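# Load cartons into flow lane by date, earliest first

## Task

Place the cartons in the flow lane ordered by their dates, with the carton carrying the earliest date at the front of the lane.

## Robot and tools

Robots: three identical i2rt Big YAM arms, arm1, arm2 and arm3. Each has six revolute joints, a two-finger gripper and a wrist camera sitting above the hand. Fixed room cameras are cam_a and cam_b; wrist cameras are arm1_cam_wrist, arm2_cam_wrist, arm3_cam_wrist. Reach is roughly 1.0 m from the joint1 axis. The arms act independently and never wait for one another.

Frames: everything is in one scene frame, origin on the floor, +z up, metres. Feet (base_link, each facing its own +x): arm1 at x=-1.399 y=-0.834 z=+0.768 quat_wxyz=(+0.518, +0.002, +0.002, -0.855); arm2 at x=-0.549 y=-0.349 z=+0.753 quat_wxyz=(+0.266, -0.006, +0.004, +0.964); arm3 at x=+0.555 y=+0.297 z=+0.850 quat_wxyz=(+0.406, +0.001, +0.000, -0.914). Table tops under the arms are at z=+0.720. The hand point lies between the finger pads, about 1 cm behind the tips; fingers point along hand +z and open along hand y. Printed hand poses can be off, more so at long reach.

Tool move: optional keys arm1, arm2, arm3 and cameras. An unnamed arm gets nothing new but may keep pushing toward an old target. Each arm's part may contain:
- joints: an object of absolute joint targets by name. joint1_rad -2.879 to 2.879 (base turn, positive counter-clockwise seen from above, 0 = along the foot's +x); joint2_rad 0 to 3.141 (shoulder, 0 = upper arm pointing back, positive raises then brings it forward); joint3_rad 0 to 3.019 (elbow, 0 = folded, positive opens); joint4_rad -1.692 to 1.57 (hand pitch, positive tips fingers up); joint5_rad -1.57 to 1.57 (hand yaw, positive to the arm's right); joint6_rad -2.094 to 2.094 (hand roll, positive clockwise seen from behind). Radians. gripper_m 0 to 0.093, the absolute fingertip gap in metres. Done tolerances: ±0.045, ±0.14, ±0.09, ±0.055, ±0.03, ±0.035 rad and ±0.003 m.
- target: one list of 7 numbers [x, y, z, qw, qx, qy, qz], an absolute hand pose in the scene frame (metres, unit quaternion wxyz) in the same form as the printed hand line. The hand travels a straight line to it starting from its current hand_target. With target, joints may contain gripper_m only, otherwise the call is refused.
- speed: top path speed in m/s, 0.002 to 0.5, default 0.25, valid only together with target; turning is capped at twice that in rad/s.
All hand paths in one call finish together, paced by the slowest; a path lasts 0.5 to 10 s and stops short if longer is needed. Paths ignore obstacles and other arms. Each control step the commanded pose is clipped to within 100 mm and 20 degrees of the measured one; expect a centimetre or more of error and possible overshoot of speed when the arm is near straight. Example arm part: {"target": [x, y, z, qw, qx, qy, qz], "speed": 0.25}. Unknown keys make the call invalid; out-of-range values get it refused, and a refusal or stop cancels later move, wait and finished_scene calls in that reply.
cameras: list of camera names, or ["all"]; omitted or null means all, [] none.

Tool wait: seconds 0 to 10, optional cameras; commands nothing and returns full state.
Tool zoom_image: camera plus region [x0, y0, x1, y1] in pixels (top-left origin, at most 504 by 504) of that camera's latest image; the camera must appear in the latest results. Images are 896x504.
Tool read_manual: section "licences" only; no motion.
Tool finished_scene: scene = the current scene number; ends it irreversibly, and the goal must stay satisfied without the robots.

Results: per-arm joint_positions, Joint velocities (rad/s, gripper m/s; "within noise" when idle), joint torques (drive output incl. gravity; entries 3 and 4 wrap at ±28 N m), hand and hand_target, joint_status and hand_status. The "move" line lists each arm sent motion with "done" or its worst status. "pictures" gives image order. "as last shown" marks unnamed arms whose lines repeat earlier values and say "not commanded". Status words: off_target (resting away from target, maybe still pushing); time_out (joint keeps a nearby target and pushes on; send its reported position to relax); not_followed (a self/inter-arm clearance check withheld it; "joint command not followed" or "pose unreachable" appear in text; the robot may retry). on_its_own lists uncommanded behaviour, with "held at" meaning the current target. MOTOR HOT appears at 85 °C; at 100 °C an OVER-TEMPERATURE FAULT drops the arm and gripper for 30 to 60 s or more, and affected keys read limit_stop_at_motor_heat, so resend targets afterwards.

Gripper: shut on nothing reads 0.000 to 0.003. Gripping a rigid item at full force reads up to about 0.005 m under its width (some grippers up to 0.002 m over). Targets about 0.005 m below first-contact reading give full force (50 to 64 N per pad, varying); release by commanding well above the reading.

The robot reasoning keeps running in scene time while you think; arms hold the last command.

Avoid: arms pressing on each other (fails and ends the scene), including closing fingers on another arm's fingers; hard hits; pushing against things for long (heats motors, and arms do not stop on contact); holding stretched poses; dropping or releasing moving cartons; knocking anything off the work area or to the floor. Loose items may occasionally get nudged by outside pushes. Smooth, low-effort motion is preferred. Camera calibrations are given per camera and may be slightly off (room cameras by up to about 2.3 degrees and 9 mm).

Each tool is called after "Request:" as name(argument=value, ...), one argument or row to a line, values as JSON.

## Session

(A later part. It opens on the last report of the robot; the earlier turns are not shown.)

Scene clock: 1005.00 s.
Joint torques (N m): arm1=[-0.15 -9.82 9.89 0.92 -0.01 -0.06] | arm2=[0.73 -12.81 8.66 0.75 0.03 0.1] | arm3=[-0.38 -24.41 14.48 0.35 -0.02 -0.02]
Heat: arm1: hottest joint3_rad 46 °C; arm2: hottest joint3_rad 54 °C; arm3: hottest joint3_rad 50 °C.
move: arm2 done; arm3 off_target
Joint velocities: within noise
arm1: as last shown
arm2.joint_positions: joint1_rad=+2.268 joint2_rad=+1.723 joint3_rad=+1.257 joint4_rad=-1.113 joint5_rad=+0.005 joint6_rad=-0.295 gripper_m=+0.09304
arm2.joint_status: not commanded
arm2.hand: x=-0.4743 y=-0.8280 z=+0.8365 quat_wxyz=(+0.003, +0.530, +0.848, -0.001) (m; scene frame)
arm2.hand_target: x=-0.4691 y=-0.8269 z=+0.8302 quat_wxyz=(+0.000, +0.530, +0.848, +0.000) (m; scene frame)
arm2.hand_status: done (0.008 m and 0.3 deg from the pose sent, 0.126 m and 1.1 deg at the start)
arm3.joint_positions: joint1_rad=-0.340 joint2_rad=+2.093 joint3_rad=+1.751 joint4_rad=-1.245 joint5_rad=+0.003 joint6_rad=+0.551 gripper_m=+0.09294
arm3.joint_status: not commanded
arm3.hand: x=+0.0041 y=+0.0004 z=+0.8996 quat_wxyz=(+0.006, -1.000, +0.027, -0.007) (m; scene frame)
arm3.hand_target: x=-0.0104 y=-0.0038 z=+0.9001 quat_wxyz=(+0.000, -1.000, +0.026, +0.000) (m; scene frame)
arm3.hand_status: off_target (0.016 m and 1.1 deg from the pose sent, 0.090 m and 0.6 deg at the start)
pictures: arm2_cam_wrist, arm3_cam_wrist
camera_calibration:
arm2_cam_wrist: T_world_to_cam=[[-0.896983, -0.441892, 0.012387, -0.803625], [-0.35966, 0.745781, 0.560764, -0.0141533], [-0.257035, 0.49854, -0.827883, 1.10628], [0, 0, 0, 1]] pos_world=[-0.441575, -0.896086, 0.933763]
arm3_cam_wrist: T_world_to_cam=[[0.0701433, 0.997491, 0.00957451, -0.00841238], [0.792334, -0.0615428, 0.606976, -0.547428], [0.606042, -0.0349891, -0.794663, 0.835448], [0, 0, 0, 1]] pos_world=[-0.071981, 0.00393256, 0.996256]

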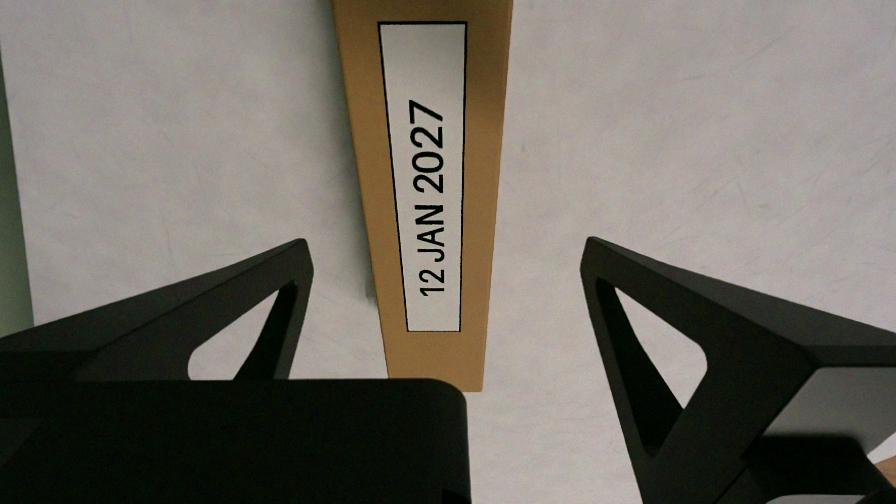

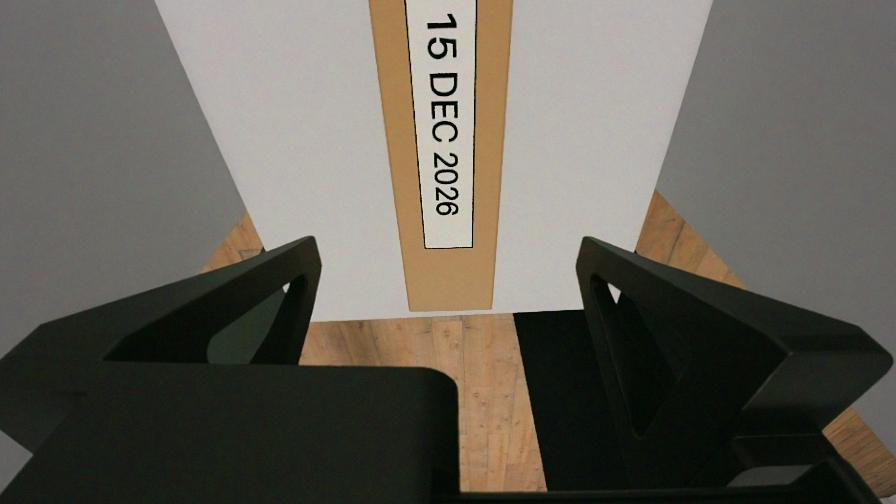

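Request:
move(
  arm2={"target": [-0.463, -0.8235, 0.775, 0.0, 0.53, 0.848, 0.0]},
  arm3={"target": [-0.02, -0.003, 0.83, 0.0, -0.99966, 0.02618, 0.0]},
  cameras=["arm2_cam_wrist", "arm3_cam_wrist"],
)

Scene clock: 1011.03 s.
Joint torques (N m): arm1=[-0.15 -9.82 9.88 0.9 -0.01 -0.05] | arm2=[0.67 -13.39 7.8 0.76 0.02 0.09] | arm3=[-0.91 -25.82 11.29 0.69 -0.02 -0.03]
Heat: arm1: hottest joint3_rad 46 °C; arm2: hottest joint3_rad 53 °C; arm3: hottest joint3_rad 50 °C.
move: arm2 done; arm3 off_target
Joint velocities: within noise
arm1: as last shown
arm2.joint_positions: joint1_rad=+2.282 joint2_rad=+1.788 joint3_rad=+1.189 joint4_rad=-0.974 joint5_rad=+0.006 joint6_rad=-0.282 gripper_m=+0.09304
arm2.joint_status: not commanded
arm2.hand: x=-0.4677 y=-0.8263 z=+0.7834 quat_wxyz=(+0.004, +0.530, +0.848, -0.003) (m; scene frame)
arm2.hand_target: x=-0.4632 y=-0.8233 z=+0.7751 quat_wxyz=(+0.000, +0.530, +0.848, +0.000) (m; scene frame)
arm2.hand_status: done (0.010 m and 0.6 deg from the pose sent, 0.063 m and 0.3 deg at the start)
arm3.joint_positions: joint1_rad=-0.342 joint2_rad=+2.193 joint3_rad=+1.751 joint4_rad=-1.129 joint5_rad=+0.003 joint6_rad=+0.543 gripper_m=+0.09294
arm3.joint_status: not commanded
arm3.hand: x=-0.0119 y=-0.0064 z=+0.8383 quat_wxyz=(+0.002, -1.000, +0.025, +0.000) (m; scene frame)
arm3.hand_target: x=-0.0198 y=-0.0029 z=+0.8302 quat_wxyz=(+0.000, -1.000, +0.026, +0.000) (m; scene frame)
arm3.hand_status: off_target (0.012 m and 0.3 deg from the pose sent, 0.074 m and 1.1 deg at the start)
pictures: arm2_cam_wrist, arm3_cam_wrist
camera_calibration:
arm2_cam_wrist: T_world_to_cam=[[-0.896671, -0.442472, 0.0141564, -0.798068], [-0.360364, 0.748107, 0.557202, 0.0211212], [-0.257137, 0.494525, -0.830256, 1.06176], [0, 0, 0, 1]] pos_world=[-0.434975, -0.89399, 0.881062]
arm3_cam_wrist: T_world_to_cam=[[0.0653283, 0.997863, 0.000941454, 0.00722778], [0.801066, -0.0530069, 0.596224, -0.488858], [0.595, -0.0381962, -0.802817, 0.802883], [0, 0, 0, 1]] pos_world=[-0.0865802, -0.00245812, 0.93603]

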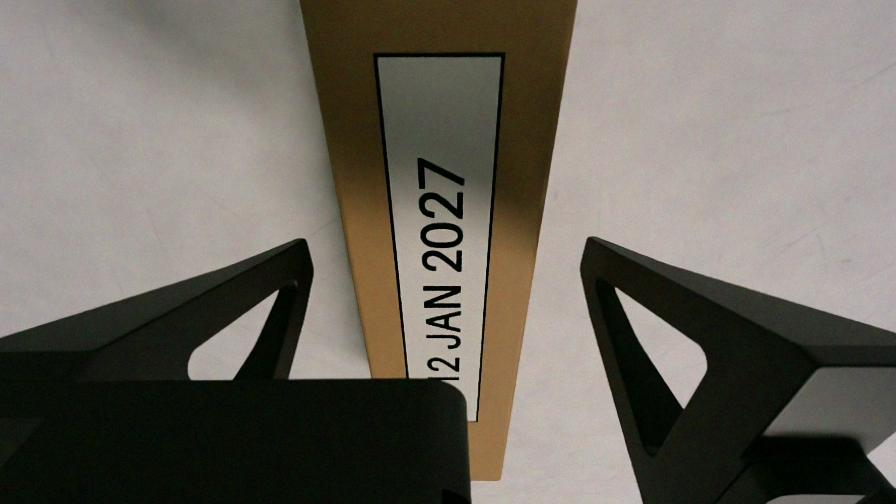

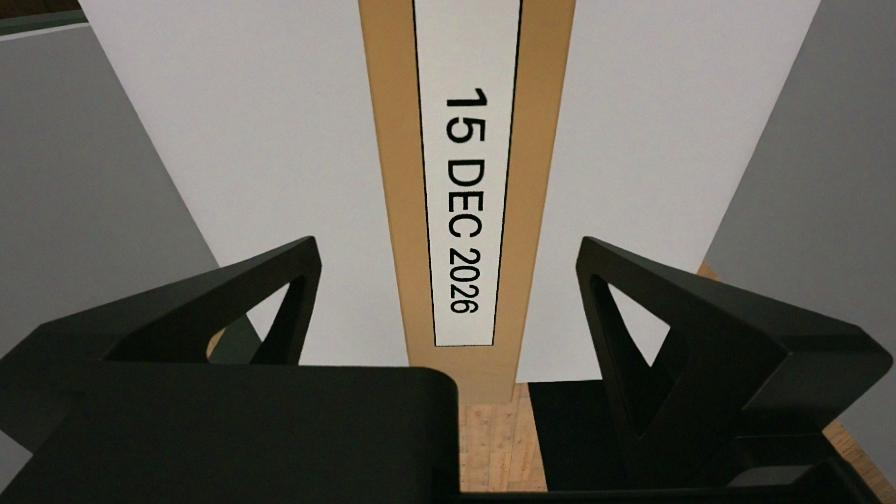

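Request:
move(
  arm2={"target": [-0.463, -0.8235, 0.738, 0.0, 0.53, 0.848, 0.0]},
  arm3={"target": [-0.016, 0.007, 0.764, 0.0, -0.99966, 0.02618, 0.0]},
  cameras=["arm2_cam_wrist", "arm3_cam_wrist"],
)

Request:
move(
  arm2={"joints": {"gripper_m": 0.05}},
  arm3={"joints": {"gripper_m": 0.05}},
  cameras=["arm2_cam_wrist", "arm3_cam_wrist"],
)

Scene clock: 1022.00 s.
Joint torques (N m): arm1=[-0.15 -9.93 9.88 0.91 -0.01 -0.05] | arm2=[0.56 -13.74 7.05 0.76 0.02 0.08] | arm3=[-0.79 -26.17 9.81 0.77 -0.01 -0.02]
Heat: arm1: hottest joint3_rad 46 °C; arm2: hottest joint3_rad 52 °C; arm3: hottest joint3_rad 49 °C.
move: arm2 off_target; arm3 off_target
Joint velocities: within noise
arm1: as last shown
arm2.joint_positions: joint1_rad=+2.282 joint2_rad=+1.846 joint3_rad=+1.159 joint4_rad=-0.883 joint5_rad=+0.006 joint6_rad=-0.282 gripper_m=+0.09304
arm2.joint_status: not commanded
arm2.hand: x=-0.4672 y=-0.8279 z=+0.7478 quat_wxyz=(+0.005, +0.530, +0.848, -0.005) (m; scene frame)
arm2.hand_target: x=-0.4632 y=-0.8233 z=+0.7381 quat_wxyz=(+0.000, +0.530, +0.848, +0.000) (m; scene frame)
arm2.hand_status: off_target (0.011 m and 0.8 deg from the pose sent, 0.046 m and 0.6 deg at the start)
arm3.joint_positions: joint1_rad=-0.355 joint2_rad=+2.265 joint3_rad=+1.693 joint4_rad=-0.993 joint5_rad=+0.003 joint6_rad=+0.532 gripper_m=+0.09294
arm3.joint_status: not commanded
arm3.hand: x=-0.0121 y=+0.0023 z=+0.7746 quat_wxyz=(+0.000, -1.000, +0.025, +0.003) (m; scene frame)
arm3.hand_target: x=-0.0158 y=+0.0070 z=+0.7642 quat_wxyz=(+0.000, -1.000, +0.026, +0.000) (m; scene frame)
arm3.hand_status: off_target (0.012 m and 0.3 deg from the pose sent, 0.075 m and 0.3 deg at the start)
pictures: arm2_cam_wrist, arm3_cam_wrist
camera_calibration:
arm2_cam_wrist: T_world_to_cam=[[-0.896896, -0.44198, 0.0152385, -0.798312], [-0.36037, 0.750393, 0.554116, 0.0465447], [-0.256343, 0.491492, -0.8323, 1.03242], [0, 0, 0, 1]] pos_world=[-0.434574, -0.895193, 0.845661]
arm3_cam_wrist: T_world_to_cam=[[0.0663572, 0.997792, -0.00279264, 0.00152935], [0.804822, -0.0518691, 0.591246, -0.446289], [0.589795, -0.041481, -0.806487, 0.754939], [0, 0, 0, 1]] pos_world=[-0.0861782, 0.00664104, 0.872719]

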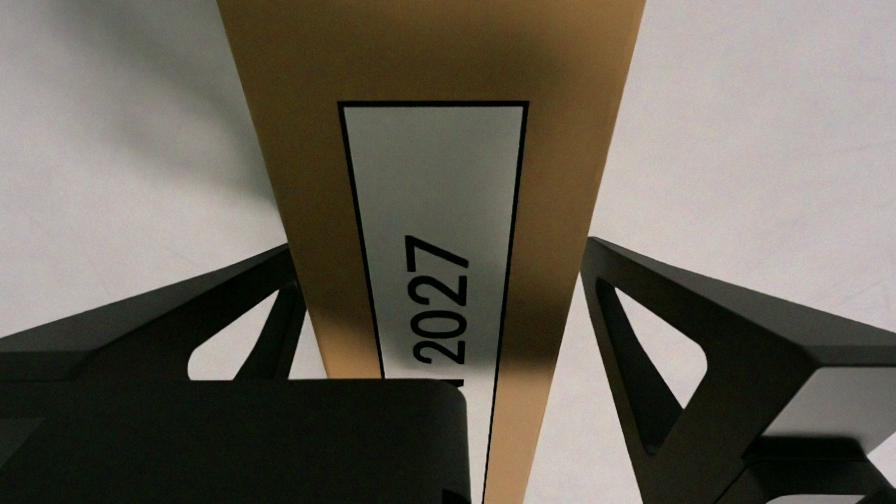

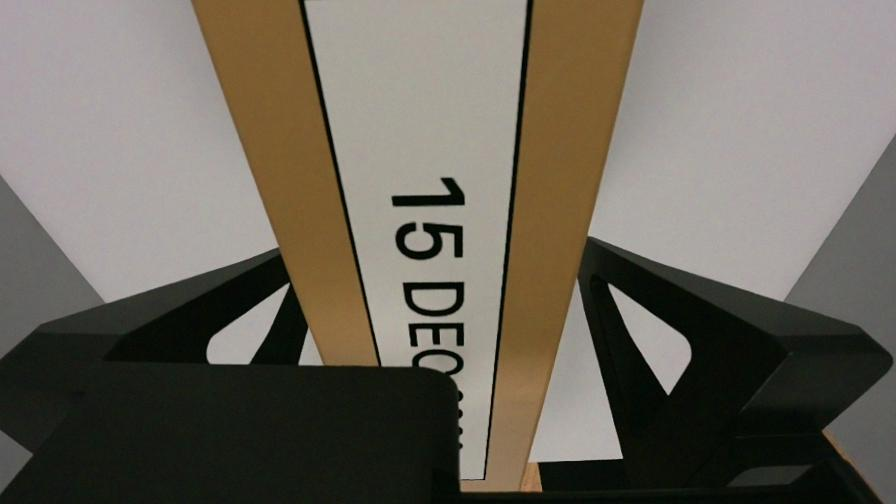

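Scene clock: 1022.63 s.
Joint torques (N m): arm1=[-0.09 -9.88 9.88 0.91 -0.01 -0.06] | arm2=[0.62 -13.57 7.24 0.76 0.05 0.09] | arm3=[-0.73 -26.05 9.83 0.65 0.06 -0.01]
Heat: arm1: hottest joint3_rad 46 °C; arm2: hottest joint3_rad 52 °C; arm3: hottest joint3_rad 49 °C.
move: arm2 off_target; arm3 off_target
Joint velocities: within noise
arm1: as last shown
arm2.joint_positions: joint1_rad=+2.283 joint2_rad=+1.846 joint3_rad=+1.159 joint4_rad=-0.883 joint5_rad=+0.005 joint6_rad=-0.282 gripper_m=+0.06051
arm2.joint_status: gripper_m off_target (ended at +0.06053, target +0.05000)
arm2.hand: x=-0.4665 y=-0.8278 z=+0.7478 quat_wxyz=(+0.005, +0.530, +0.848, -0.004) (m; scene frame)
arm2.hand_target: x=-0.4632 y=-0.8233 z=+0.7381 quat_wxyz=(+0.000, +0.530, +0.848, +0.000) (m; scene frame)
arm2.hand_status: not commanded
arm3.joint_positions: joint1_rad=-0.355 joint2_rad=+2.265 joint3_rad=+1.693 joint4_rad=-0.991 joint5_rad=+0.001 joint6_rad=+0.531 gripper_m=+0.05829
arm3.joint_status: gripper_m off_target (ended at +0.05832, target +0.05000)
arm3.hand: x=-0.0122 y=+0.0018 z=+0.7746 quat_wxyz=(-0.001, -1.000, +0.025, +0.003) (m; scene frame)
arm3.hand_target: x=-0.0158 y=+0.0070 z=+0.7642 quat_wxyz=(+0.000, -1.000, +0.026, +0.000) (m; scene frame)
arm3.hand_status: not commanded
pictures: arm2_cam_wrist, arm3_cam_wrist
camera_calibration:
arm2_cam_wrist: T_world_to_cam=[[-0.896396, -0.443016, 0.0145444, -0.797763], [-0.361644, 0.749933, 0.553907, 0.0459355], [-0.256297, 0.49126, -0.832451, 1.03249], [0, 0, 0, 1]] pos_world=[-0.433874, -0.895094, 0.84566]
arm3_cam_wrist: T_world_to_cam=[[0.065222, 0.997857, -0.00531722, 0.00393798], [0.804842, -0.0494547, 0.591425, -0.446392], [0.589895, -0.0428535, -0.806342, 0.754876], [0, 0, 0, 1]] pos_world=[-0.0862788, 0.00634333, 0.872717]

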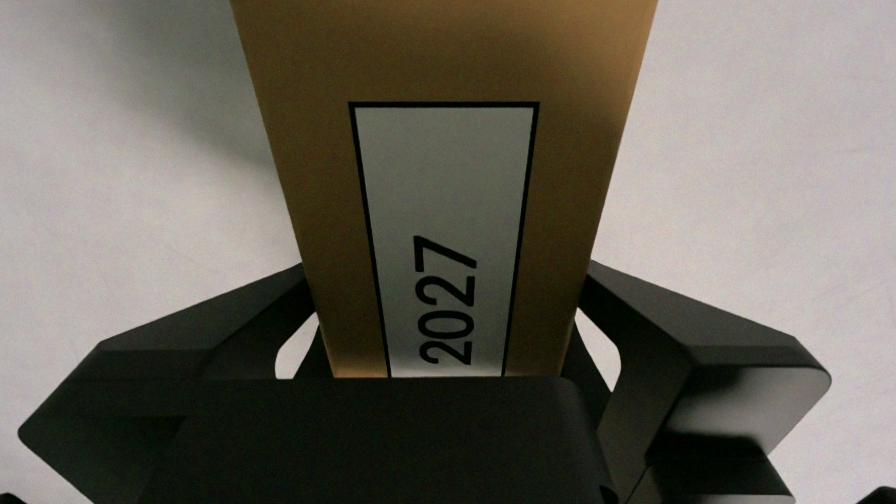

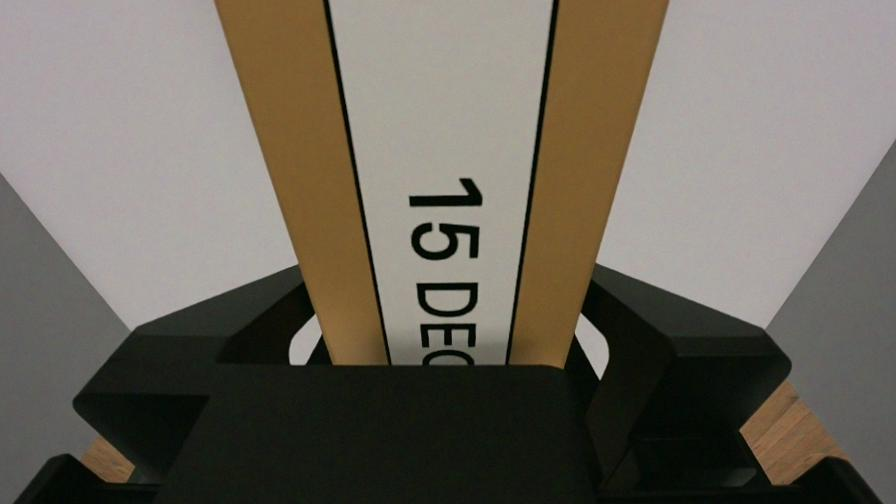

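Request:
move(
  arm2={"target": [-0.463, -0.8235, 0.965, 0.0, 0.53, 0.848, 0.0]},
  arm3={"target": [-0.01, 0.0, 0.95, 0.0, -0.99966, 0.02618, 0.0]},
  cameras=["arm3_cam_wrist"],
)

Request:
move(
  arm2={"joints": {"joint1_rad": -1.593, "joint2_rad": 1.525, "joint3_rad": 1.40, "joint4_rad": -1.43, "joint5_rad": 0.0, "joint6_rad": 1.009}},
  arm3={"target": [0.31, 0.02, 0.95, 0.0, -0.99991, 0.0131, 0.0]},
  cameras=["arm2_cam_wrist", "arm3_cam_wrist"],
)

Scene clock: 1030.17 s.
Joint torques (N m): arm1=[-0.09 -9.88 9.87 0.92 0 -0.06] | arm2=[0.79 -13.04 15.24 -0.32 -0.01 0.09] | arm3=[0.32 -27.58 15.58 -0.06 0.05 0.12]
Heat: arm1: hottest joint3_rad 46 °C; arm2: hottest joint3_rad 51 °C; arm3: hottest joint3_rad 49 °C.
move: arm2 off_target; arm3 off_target
Joint velocities: within noise
arm1: as last shown
arm2.joint_positions: joint1_rad=+2.283 joint2_rad=+1.616 joint3_rad=+1.408 joint4_rad=-1.431 joint5_rad=+0.005 joint6_rad=-0.279 gripper_m=+0.06051
arm2.joint_status: not commanded
arm2.hand: x=-0.4718 y=-0.8040 z=+0.9409 quat_wxyz=(-0.018, +0.530, +0.848, +0.021) (m; scene frame)
arm2.hand_target: x=-0.4632 y=-0.8218 z=+0.9650 quat_wxyz=(+0.000, +0.530, +0.848, +0.000) (m; scene frame)
arm2.hand_status: off_target (0.032 m and 3.1 deg from the pose sent, 0.217 m and 0.8 deg at the start)
arm3.joint_positions: joint1_rad=-0.355 joint2_rad=+2.081 joint3_rad=+1.795 joint4_rad=-1.340 joint5_rad=+0.001 joint6_rad=+0.531 gripper_m=+0.05829
arm3.joint_status: not commanded
arm3.hand: x=+0.0056 y=+0.0112 z=+0.9237 quat_wxyz=(+0.014, -0.999, +0.025, -0.025) (m; scene frame)
arm3.hand_target: x=-0.0086 y=+0.0006 z=+0.9503 quat_wxyz=(+0.000, -1.000, +0.026, +0.000) (m; scene frame)
arm3.hand_status: off_target (0.033 m and 3.2 deg from the pose sent, 0.176 m and 0.4 deg at the start)
pictures: arm3_cam_wrist
camera_calibration:
arm3_cam_wrist: T_world_to_cam=[[0.0646134, 0.997539, 0.027214, -0.0358226], [0.770852, -0.0672117, 0.633458, -0.586787], [0.633728, -0.0199519, -0.773298, 0.834008], [0, 0, 0, 1]] pos_world=[-0.0738937, 0.0129356, 1.01762]

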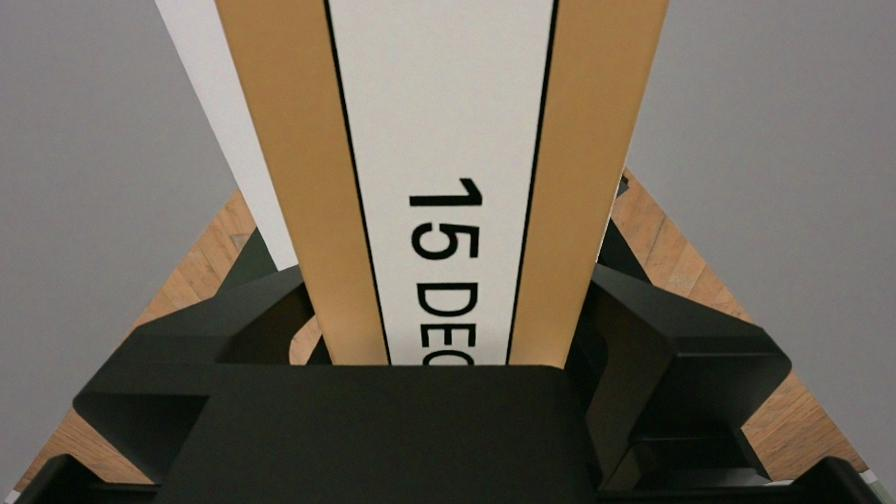

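Scene clock: 1032.97 s.
Joint torques (N m): arm1=[-0.15 -9.82 9.88 0.92 0 -0.06] | arm2=[-0.21 -14.04 9.52 -0.14 -0.04 0.08] | arm3=[0.73 -15.38 9.91 0.57 0.2 0.15]
Heat: arm1: hottest joint3_rad 46 °C; arm2: hottest joint3_rad 51 °C; arm3: hottest joint3_rad 48 °C.
move: arm2 done; arm3 done
Joint velocities: within noise
arm1: as last shown
arm2.joint_positions: joint1_rad=-1.593 joint2_rad=+1.542 joint3_rad=+1.406 joint4_rad=-1.421 joint5_rad=+0.002 joint6_rad=+0.999 gripper_m=+0.06059
arm2.joint_status: all done
arm2.hand: x=-0.3046 y=+0.0428 z=+0.9640 quat_wxyz=(-0.009, +0.005, -1.000, +0.001) (m; scene frame)
arm2.hand_target: x=-0.3079 y=+0.0384 z=+0.9694 quat_wxyz=(-0.009, +0.000, -1.000, -0.001) (m; scene frame)
arm2.hand_status: not commanded
arm3.joint_positions: joint1_rad=+0.005 joint2_rad=+1.426 joint3_rad=+0.944 joint4_rad=-1.120 joint5_rad=-0.002 joint6_rad=+0.869 gripper_m=+0.05829
arm3.joint_status: not commanded
arm3.hand: x=+0.3108 y=+0.0251 z=+0.9417 quat_wxyz=(+0.011, -1.000, +0.014, -0.012) (m; scene frame)
arm3.hand_target: x=+0.3101 y=+0.0200 z=+0.9500 quat_wxyz=(+0.000, -1.000, +0.013, +0.000) (m; scene frame)
arm3.hand_status: done (0.010 m and 1.9 deg from the pose sent, 0.306 m and 3.5 deg at the start)
pictures: arm2_cam_wrist, arm3_cam_wrist
camera_calibration:
arm2_cam_wrist: T_world_to_cam=[[0.0142973, -0.999789, 0.0147658, 0.0308781], [-0.835022, -0.00381517, 0.550204, -0.776576], [-0.550031, -0.0201962, -0.8349, 0.761096], [0, 0, 0, 1]] pos_world=[-0.230272, 0.0432801, 1.06226]
arm3_cam_wrist: T_world_to_cam=[[0.04264, 0.99888, 0.0205063, -0.0567887], [0.787929, -0.0462405, 0.614027, -0.820136], [0.614288, -0.0100246, -0.789019, 0.675302], [0, 0, 0, 1]] pos_world=[0.233801, 0.0255712, 1.03758]

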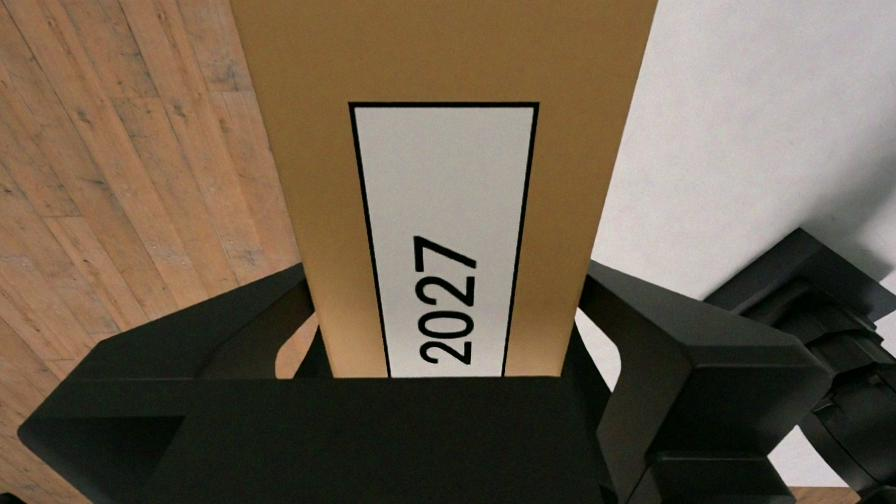

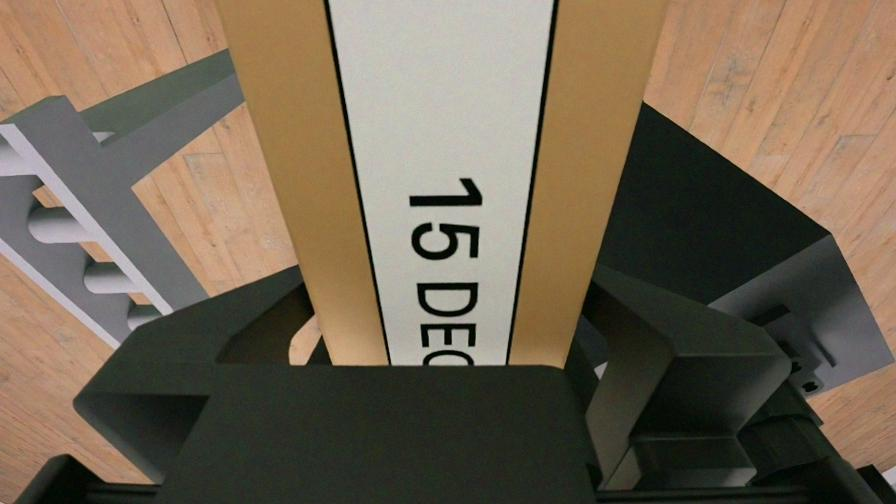

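Request:
move(
  arm2={"target": [-0.14, 0.01, 0.965, 0.0, 0.0, -1.0, 0.0]},
  arm3={"target": [0.48, -0.333, 0.94, -0.0006, 0.99896, -0.0131, -0.0436]},
  cameras=["arm2_cam_wrist", "arm3_cam_wrist"],
)

Request:
move(
  arm2={"target": [0.0, 0.0, 0.945, 0.0, 0.0, -1.0, 0.0]},
  arm3={"target": [0.478, -0.333, 0.85, -0.0006, 0.99896, -0.0131, -0.0436]},
  cameras=["arm2_cam_wrist", "arm3_cam_wrist"],
)

Scene clock: 1044.23 s.
Joint torques (N m): arm1=[-0.09 -9.82 9.89 0.91 0 -0.06] | arm2=[-0.56 -15.15 15.62 -0.31 -0.08 -0.12] | arm3=[0.32 -25.23 15.87 -0.12 0.3 0.14]
Heat: arm1: hottest joint3_rad 46 °C; arm2: hottest joint3_rad 52 °C; arm3: hottest joint3_rad 49 °C.
move: arm2 off_target; arm3 off_target
Joint velocities: within noise
arm1: as last shown
arm2.joint_positions: joint1_rad=-1.885 joint2_rad=+1.755 joint3_rad=+1.609 joint4_rad=-1.478 joint5_rad=-0.012 joint6_rad=+0.722 gripper_m=+0.06059
arm2.joint_status: not commanded
arm2.hand: x=-0.1575 y=-0.0022 z=+0.9419 quat_wxyz=(+0.019, -0.003, -1.000, +0.019) (m; scene frame)
arm2.hand_target: x=-0.1413 y=+0.0088 z=+0.9650 quat_wxyz=(-0.001, +0.000, -1.000, +0.000) (m; scene frame)
arm2.hand_status: off_target (0.031 m and 3.1 deg from the pose sent, 0.168 m and 1.2 deg at the start)
arm3.joint_positions: joint1_rad=+0.641 joint2_rad=+2.054 joint3_rad=+1.753 joint4_rad=-1.302 joint5_rad=+0.085 joint6_rad=+1.496 gripper_m=+0.05829
arm3.joint_status: not commanded
arm3.hand: x=+0.4822 y=-0.3135 z=+0.9259 quat_wxyz=(+0.019, -0.999, +0.008, +0.040) (m; scene frame)
arm3.hand_target: x=+0.4801 y=-0.3319 z=+0.9404 quat_wxyz=(+0.000, -0.999, +0.013, +0.044) (m; scene frame)
arm3.hand_status: off_target (0.024 m and 2.3 deg from the pose sent, 0.396 m and 6.5 deg at the start)
pictures: arm2_cam_wrist, arm3_cam_wrist
camera_calibration:
arm2_cam_wrist: T_world_to_cam=[[0.0000957513, -0.998713, 0.0507226, -0.0518687], [-0.802554, 0.0301833, 0.595816, -0.679489], [-0.59658, -0.0407646, -0.801518, 0.783793], [0, 0, 0, 1]] pos_world=[-0.0777268, 0.000658349, 1.03571]
arm3_cam_wrist: T_world_to_cam=[[0.0334837, 0.998856, 0.0341534, 0.266288], [0.847893, -0.0464811, 0.528126, -0.91055], [0.529109, 0.0112748, -0.848479, 0.656986], [0, 0, 0, 1]] pos_world=[0.415515, -0.315714, 1.02923]

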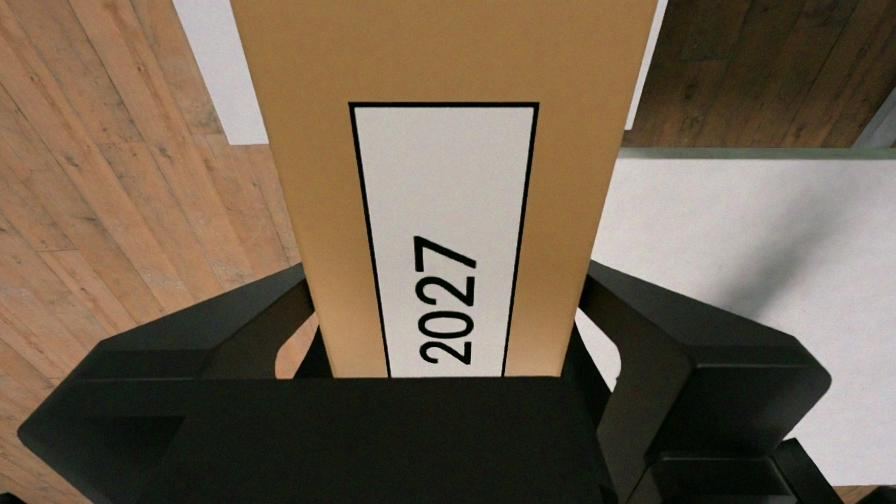

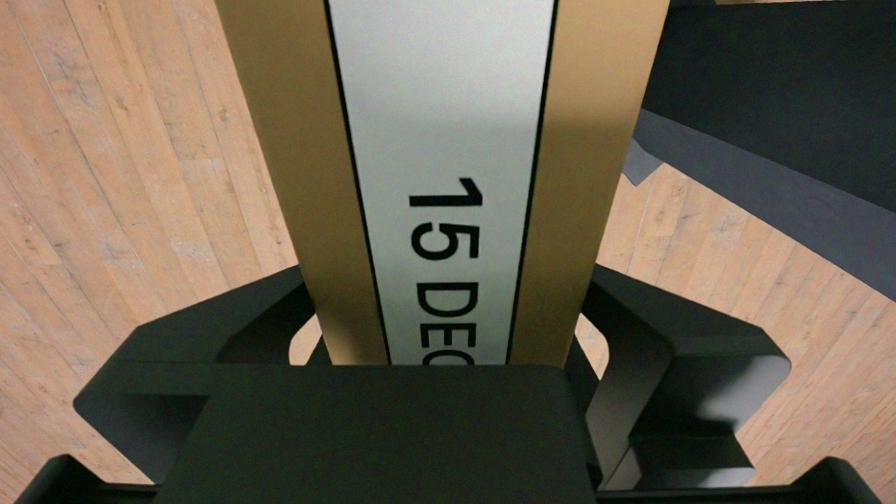

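Scene clock: 1045.90 s.
Joint torques (N m): arm1=[-0.15 -9.88 9.88 0.9 0 -0.06] | arm2=[0.15 -19.49 15.76 -0.31 -0.09 -0.11] | arm3=[-0.21 -27.46 10.71 0.54 0.32 0.12]
Heat: arm1: hottest joint3_rad 46 °C; arm2: hottest joint3_rad 52 °C; arm3: hottest joint3_rad 49 °C.
move: arm2 off_target; arm3 done
Joint velocities: within noise
arm1.joint_positions: joint1_rad=+1.312 joint2_rad=+1.200 joint3_rad=+1.195 joint4_rad=-1.206 joint5_rad=+0.005 joint6_rad=+0.009 gripper_m=+0.09294
arm1.joint_status: not commanded
arm1.hand: x=-1.0925 y=-1.1173 z=+1.0427 quat_wxyz=(-0.166, -0.361, -0.916, +0.063) (m; scene frame)
arm1.hand_target: x=-1.0939 y=-1.1223 z=+1.0455 quat_wxyz=(-0.171, -0.362, -0.914, +0.066) (m; scene frame)
arm1.hand_status: not commanded
arm2.joint_positions: joint1_rad=-2.048 joint2_rad=+2.073 joint3_rad=+2.037 joint4_rad=-1.587 joint5_rad=-0.012 joint6_rad=+0.571 gripper_m=+0.06059
arm2.joint_status: not commanded
arm2.hand: x=-0.0132 y=-0.0128 z=+0.9244 quat_wxyz=(+0.021, -0.008, -1.000, +0.015) (m; scene frame)
arm2.hand_target: x=-0.0015 y=-0.0009 z=+0.9452 quat_wxyz=(-0.001, +0.000, -1.000, +0.000) (m; scene frame)
arm2.hand_status: off_target (0.028 m and 3.1 deg from the pose sent, 0.157 m and 3.1 deg at the start)
arm3.joint_positions: joint1_rad=+0.641 joint2_rad=+2.159 joint3_rad=+1.704 joint4_rad=-1.131 joint5_rad=+0.085 joint6_rad=+1.496 gripper_m=+0.05829
arm3.joint_status: not commanded
arm3.hand: x=+0.4812 y=-0.3263 z=+0.8447 quat_wxyz=(+0.011, -0.999, +0.009, +0.041) (m; scene frame)
arm3.hand_target: x=+0.4780 y=-0.3329 z=+0.8501 quat_wxyz=(+0.001, -0.999, +0.013, +0.044) (m; scene frame)
arm3.hand_status: done (0.009 m and 1.4 deg from the pose sent, 0.078 m and 2.3 deg at the start)
pictures: arm2_cam_wrist, arm3_cam_wrist
camera_calibration:
arm2_cam_wrist: T_world_to_cam=[[-0.0110409, -0.999039, 0.0424164, -0.0540607], [-0.80048, 0.034252, 0.59838, -0.55531], [-0.599258, -0.0273468, -0.800089, 0.854184], [0, 0, 0, 1]] pos_world=[0.0667649, -0.011629, 1.018]
arm3_cam_wrist: T_world_to_cam=[[0.0336019, 0.999277, 0.0177847, 0.29578], [0.848685, -0.037927, 0.527537, -0.864493], [0.52783, -0.00263263, -0.849346, 0.585658], [0, 0, 0, 1]] pos_world=[0.414616, -0.326812, 0.948217]

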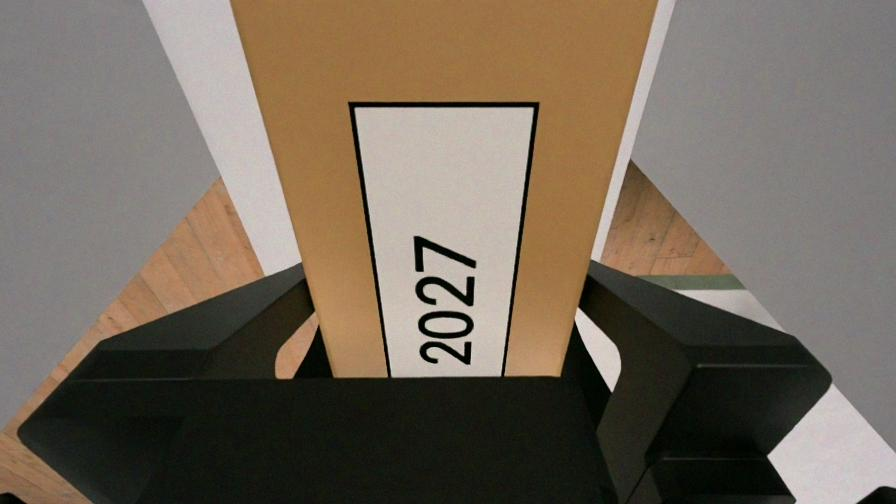

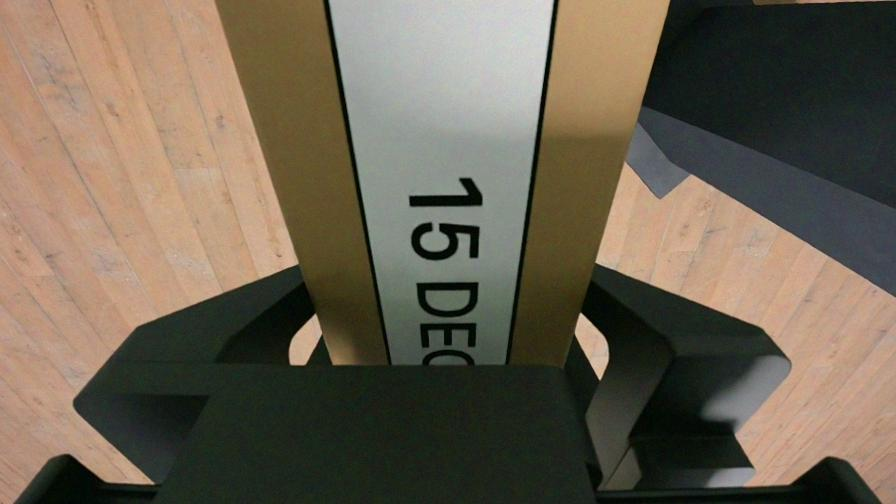

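Request:
move(
  arm2={"target": [0.004, 0.008, 0.84, 0.0, 0.0, -1.0, 0.0]},
  arm3={"target": [0.477, -0.333, 0.80, -0.0006, 0.99896, -0.0131, -0.0436]},
  cameras=[],
)

Request:
move(
  arm2={"target": [0.004, 0.008, 0.80, 0.0, 0.0, -1.0, 0.0]},
  arm3={"target": [0.477, -0.333, 0.785, -0.0006, 0.99896, -0.0131, -0.0436]},
  cameras=["arm2_cam_wrist", "arm3_cam_wrist"],
)

Scene clock: 1070.27 s.
Joint torques (N m): arm1=[-0.09 -9.82 9.87 0.91 -0.01 -0.06] | arm2=[0.56 -22.65 10.21 0.51 -0.09 -0.03] | arm3=[-0.32 -27.28 10.1 0.57 0.29 0.09]
Heat: arm1: hottest joint3_rad 46 °C; arm2: hottest joint3_rad 58 °C; arm3: hottest joint3_rad 48 °C.
move: arm2 off_target; arm3 done
Joint velocities: within noise
arm1: as last shown
arm2.joint_positions: joint1_rad=-2.045 joint2_rad=+2.158 joint3_rad=+1.930 joint4_rad=-1.370 joint5_rad=-0.012 joint6_rad=+0.570 gripper_m=+0.06059
arm2.joint_status: not commanded
arm2.hand: x=+0.0043 y=-0.0011 z=+0.8301 quat_wxyz=(+0.010, -0.007, -1.000, +0.008) (m; scene frame)
arm2.hand_target: x=+0.0039 y=+0.0079 z=+0.8400 quat_wxyz=(+0.000, +0.000, -1.000, +0.000) (m; scene frame)
arm2.hand_status: off_target (0.013 m and 1.7 deg from the pose sent, 0.088 m and 3.1 deg at the start)
arm3.joint_positions: joint1_rad=+0.641 joint2_rad=+2.220 joint3_rad=+1.674 joint4_rad=-1.035 joint5_rad=+0.085 joint6_rad=+1.496 gripper_m=+0.05829
arm3.joint_status: not commanded
arm3.hand: x=+0.4812 y=-0.3273 z=+0.7975 quat_wxyz=(+0.009, -0.999, +0.009, +0.041) (m; scene frame)
arm3.hand_target: x=+0.4770 y=-0.3329 z=+0.8001 quat_wxyz=(+0.001, -0.999, +0.013, +0.044) (m; scene frame)
arm3.hand_status: done (0.008 m and 1.1 deg from the pose sent, 0.045 m and 1.4 deg at the start)
pictures: none
No camera images: "cameras" was empty.

Scene clock: 1071.33 s.
Joint torques (N m): arm1=[-0.09 -9.88 9.87 0.92 0 -0.06] | arm2=[0.56 -21.54 9.36 0.62 -0.08 -0.02] | arm3=[-0.32 -26.34 9.48 0.66 0.31 0.09]
Heat: arm1: hottest joint3_rad 46 °C; arm2: hottest joint3_rad 58 °C; arm3: hottest joint3_rad 48 °C.
move: arm2 done; arm3 done
Joint velocities: within noise
arm1: as last shown
arm2.joint_positions: joint1_rad=-2.044 joint2_rad=+2.170 joint3_rad=+1.883 joint4_rad=-1.284 joint5_rad=-0.012 joint6_rad=+0.570 gripper_m=+0.06059
arm2.joint_status: not commanded
arm2.hand: x=+0.0080 y=+0.0013 z=+0.8055 quat_wxyz=(-0.002, -0.006, -1.000, +0.000) (m; scene frame)
arm2.hand_target: x=+0.0040 y=+0.0079 z=+0.8001 quat_wxyz=(+0.000, +0.000, -1.000, +0.000) (m; scene frame)
arm2.hand_status: done (0.010 m and 0.7 deg from the pose sent, 0.031 m and 1.7 deg at the start)
arm3.joint_positions: joint1_rad=+0.641 joint2_rad=+2.229 joint3_rad=+1.674 joint4_rad=-1.009 joint5_rad=+0.085 joint6_rad=+1.496 gripper_m=+0.05829
arm3.joint_status: not commanded
arm3.hand: x=+0.4808 y=-0.3321 z=+0.7919 quat_wxyz=(+0.000, -0.999, +0.009, +0.042) (m; scene frame)
arm3.hand_target: x=+0.4770 y=-0.3330 z=+0.7851 quat_wxyz=(+0.000, -0.999, +0.013, +0.044) (m; scene frame)
arm3.hand_status: done (0.008 m and 0.5 deg from the pose sent, 0.014 m and 1.1 deg at the start)
pictures: arm2_cam_wrist, arm3_cam_wrist
camera_calibration:
arm2_cam_wrist: T_world_to_cam=[[-0.00724954, -0.999876, 0.0139453, -0.0117878], [-0.826435, 0.0138423, 0.562862, -0.438764], [-0.562986, -0.00744441, -0.826433, 0.793091], [0, 0, 0, 1]] pos_world=[0.0838038, 0.000191285, 0.902565]
arm3_cam_wrist: T_world_to_cam=[[0.0336243, 0.999423, -0.00470625, 0.3204], [0.849808, -0.0261117, 0.526445, -0.832231], [0.526018, -0.0217007, -0.850196, 0.536193], [0, 0, 0, 1]] pos_world=[0.414416, -0.33031, 0.895501]

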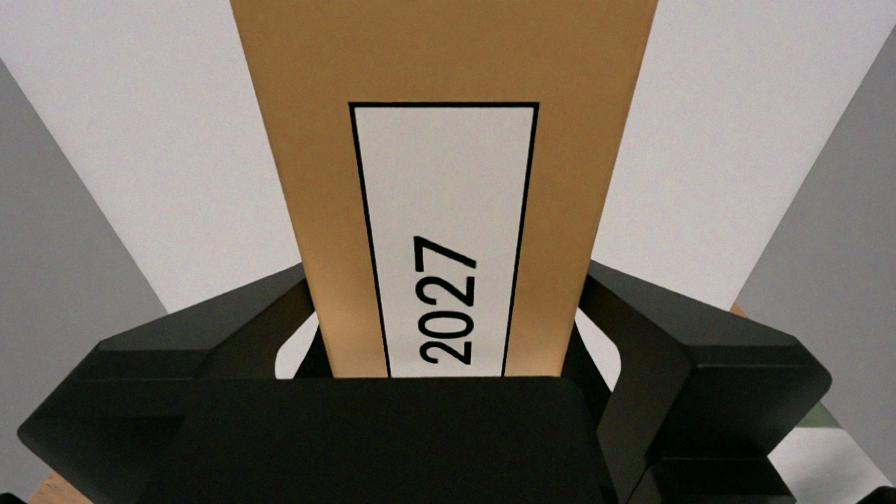

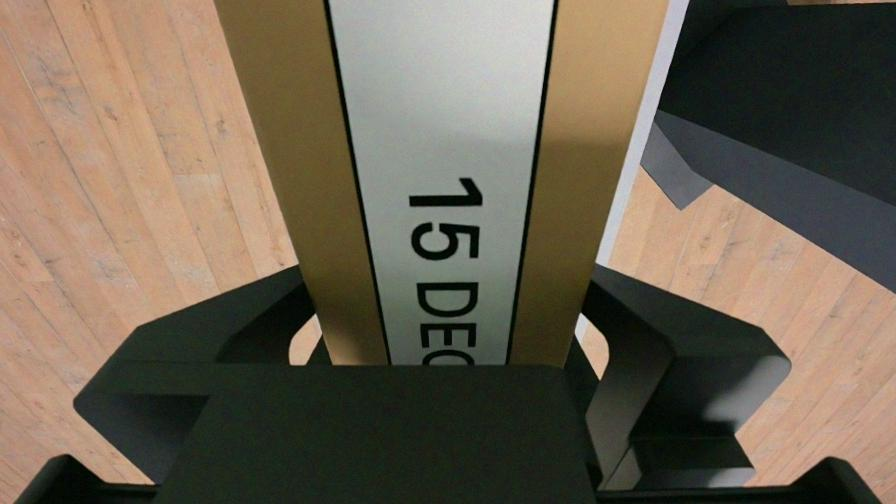

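Request:
move(
  arm2={"target": [0.001, 0.008, 0.778, 0.0, 0.0, -1.0, 0.0]},
  arm3={"target": [0.476, -0.331, 0.775, -0.0006, 0.99896, -0.0131, -0.0436]},
  cameras=["arm2_cam_wrist", "arm3_cam_wrist"],
)

Scene clock: 1077.27 s.
Joint torques (N m): arm1=[-0.21 -9.82 9.89 0.94 0 -0.06] | arm2=[0.56 -21.07 9.16 0.62 -0.08 0] | arm3=[-0.62 -26.34 9.42 0.58 0.31 0.07]
Heat: arm1: hottest joint3_rad 46 °C; arm2: hottest joint3_rad 57 °C; arm3: hottest joint3_rad 48 °C.
move: arm2 done; arm3 done
Joint velocities: within noise
arm1: as last shown
arm2.joint_positions: joint1_rad=-2.041 joint2_rad=+2.183 joint3_rad=+1.846 joint4_rad=-1.233 joint5_rad=-0.012 joint6_rad=+0.570 gripper_m=+0.06059
arm2.joint_status: not commanded
arm2.hand: x=+0.0052 y=+0.0016 z=+0.7836 quat_wxyz=(-0.002, -0.004, -1.000, +0.000) (m; scene frame)
arm2.hand_target: x=+0.0010 y=+0.0079 z=+0.7780 quat_wxyz=(+0.000, +0.000, -1.000, +0.000) (m; scene frame)
arm2.hand_status: done (0.010 m and 0.5 deg from the pose sent, 0.029 m and 0.7 deg at the start)
arm3.joint_positions: joint1_rad=+0.641 joint2_rad=+2.241 joint3_rad=+1.662 joint4_rad=-0.987 joint5_rad=+0.085 joint6_rad=+1.496 gripper_m=+0.05829
arm3.joint_status: not commanded
arm3.hand: x=+0.4810 y=-0.3296 z=+0.7807 quat_wxyz=(+0.001, -0.999, +0.009, +0.042) (m; scene frame)
arm3.hand_target: x=+0.4760 y=-0.3308 z=+0.7749 quat_wxyz=(+0.001, -0.999, +0.013, +0.044) (m; scene frame)
arm3.hand_status: done (0.008 m and 0.5 deg from the pose sent, 0.018 m and 0.5 deg at the start)
pictures: arm2_cam_wrist, arm3_cam_wrist
camera_calibration:
arm2_cam_wrist: T_world_to_cam=[[-0.00420843, -0.999897, 0.013742, -0.0111731], [-0.826677, 0.0112109, 0.562565, -0.428611], [-0.562661, -0.0089927, -0.826639, 0.773602], [0, 0, 0, 1]] pos_world=[0.0809057, 0.000589944, 0.880765]
arm3_cam_wrist: T_world_to_cam=[[0.0336187, 0.999432, -0.00236756, 0.315975], [0.849684, -0.0273341, 0.526583, -0.827002], [0.526219, -0.0197147, -0.850121, 0.527066], [0, 0, 0, 1]] pos_world=[0.414716, -0.32801, 0.884303]

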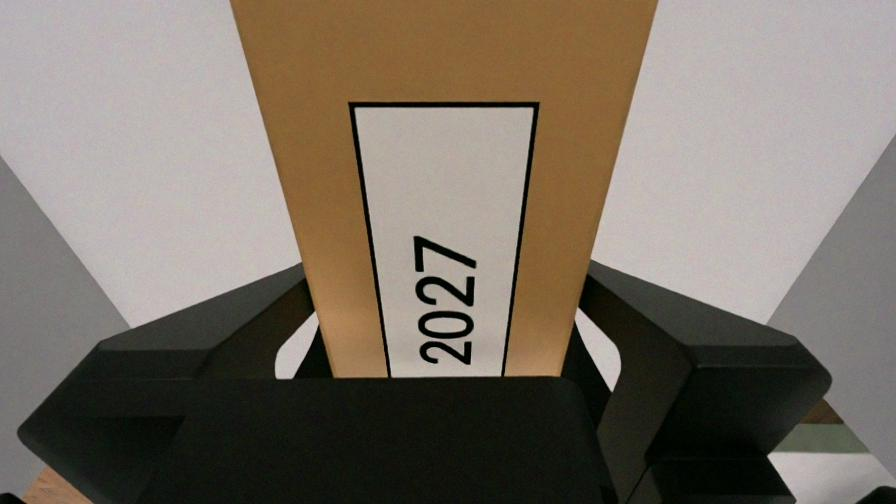

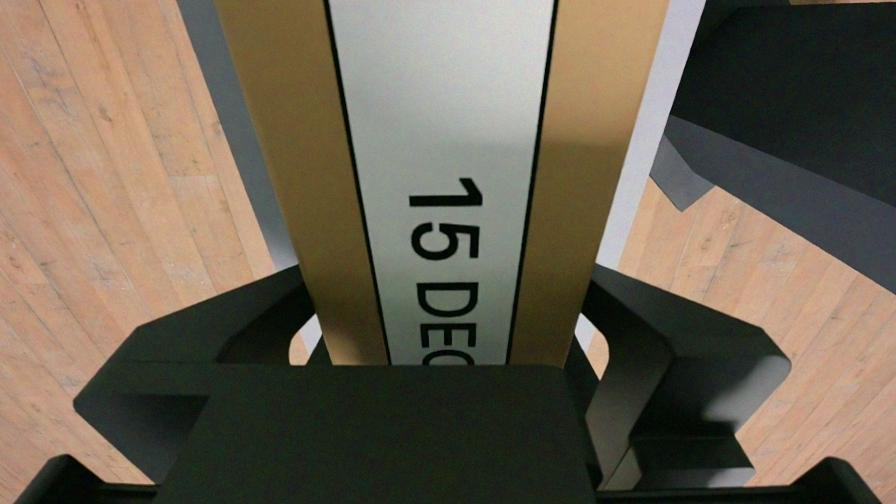

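Request:
move(
  arm2={"target": [0.001, 0.008, 0.768, 0.0, 0.0, -1.0, 0.0]},
  arm3={"target": [0.475, -0.331, 0.765, -0.0006, 0.99896, -0.0131, -0.0436]},
  cameras=["arm3_cam_wrist"],
)

Scene clock: 1080.03 s.
Joint torques (N m): arm1=[-0.09 -9.82 9.88 0.91 -0.01 -0.05] | arm2=[0.56 -21.36 9.13 0.64 -0.08 0.01] | arm3=[-0.5 -25.05 9.2 0.79 0.3 0.05]
Heat: arm1: hottest joint3_rad 46 °C; arm2: hottest joint3_rad 56 °C; arm3: hottest joint3_rad 48 °C.
move: arm2 off_target; arm3 off_target
Joint velocities: within noise
arm1: as last shown
arm2.joint_positions: joint1_rad=-2.041 joint2_rad=+2.190 joint3_rad=+1.837 joint4_rad=-1.214 joint5_rad=-0.012 joint6_rad=+0.570 gripper_m=+0.06059
arm2.joint_status: not commanded
arm2.hand: x=+0.0058 y=+0.0018 z=+0.7755 quat_wxyz=(-0.003, -0.004, -1.000, +0.000) (m; scene frame)
arm2.hand_target: x=+0.0010 y=+0.0078 z=+0.7680 quat_wxyz=(+0.000, +0.000, -1.000, +0.000) (m; scene frame)
arm2.hand_status: off_target (0.011 m and 0.6 deg from the pose sent, 0.017 m and 0.5 deg at the start)
arm3.joint_positions: joint1_rad=+0.641 joint2_rad=+2.243 joint3_rad=+1.662 joint4_rad=-0.972 joint5_rad=+0.085 joint6_rad=+1.496 gripper_m=+0.05829
arm3.joint_status: not commanded
arm3.hand: x=+0.4807 y=-0.3329 z=+0.7796 quat_wxyz=(-0.005, -0.999, +0.009, +0.042) (m; scene frame)
arm3.hand_target: x=+0.4751 y=-0.3306 z=+0.7651 quat_wxyz=(+0.001, -0.999, +0.013, +0.044) (m; scene frame)
arm3.hand_status: off_target (0.016 m and 0.8 deg from the pose sent, 0.017 m and 0.5 deg at the start)
pictures: arm3_cam_wrist
camera_calibration:
arm3_cam_wrist: T_world_to_cam=[[0.0336899, 0.999315, -0.0153156, 0.329346], [0.850339, -0.0206086, 0.525831, -0.823743], [0.525156, -0.0307387, -0.850451, 0.523368], [0, 0, 0, 1]] pos_world=[0.414516, -0.330009, 0.883293]

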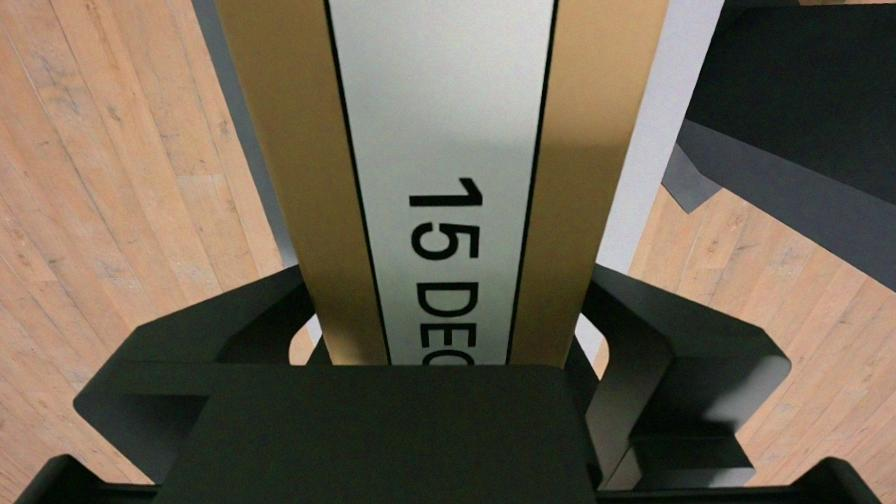

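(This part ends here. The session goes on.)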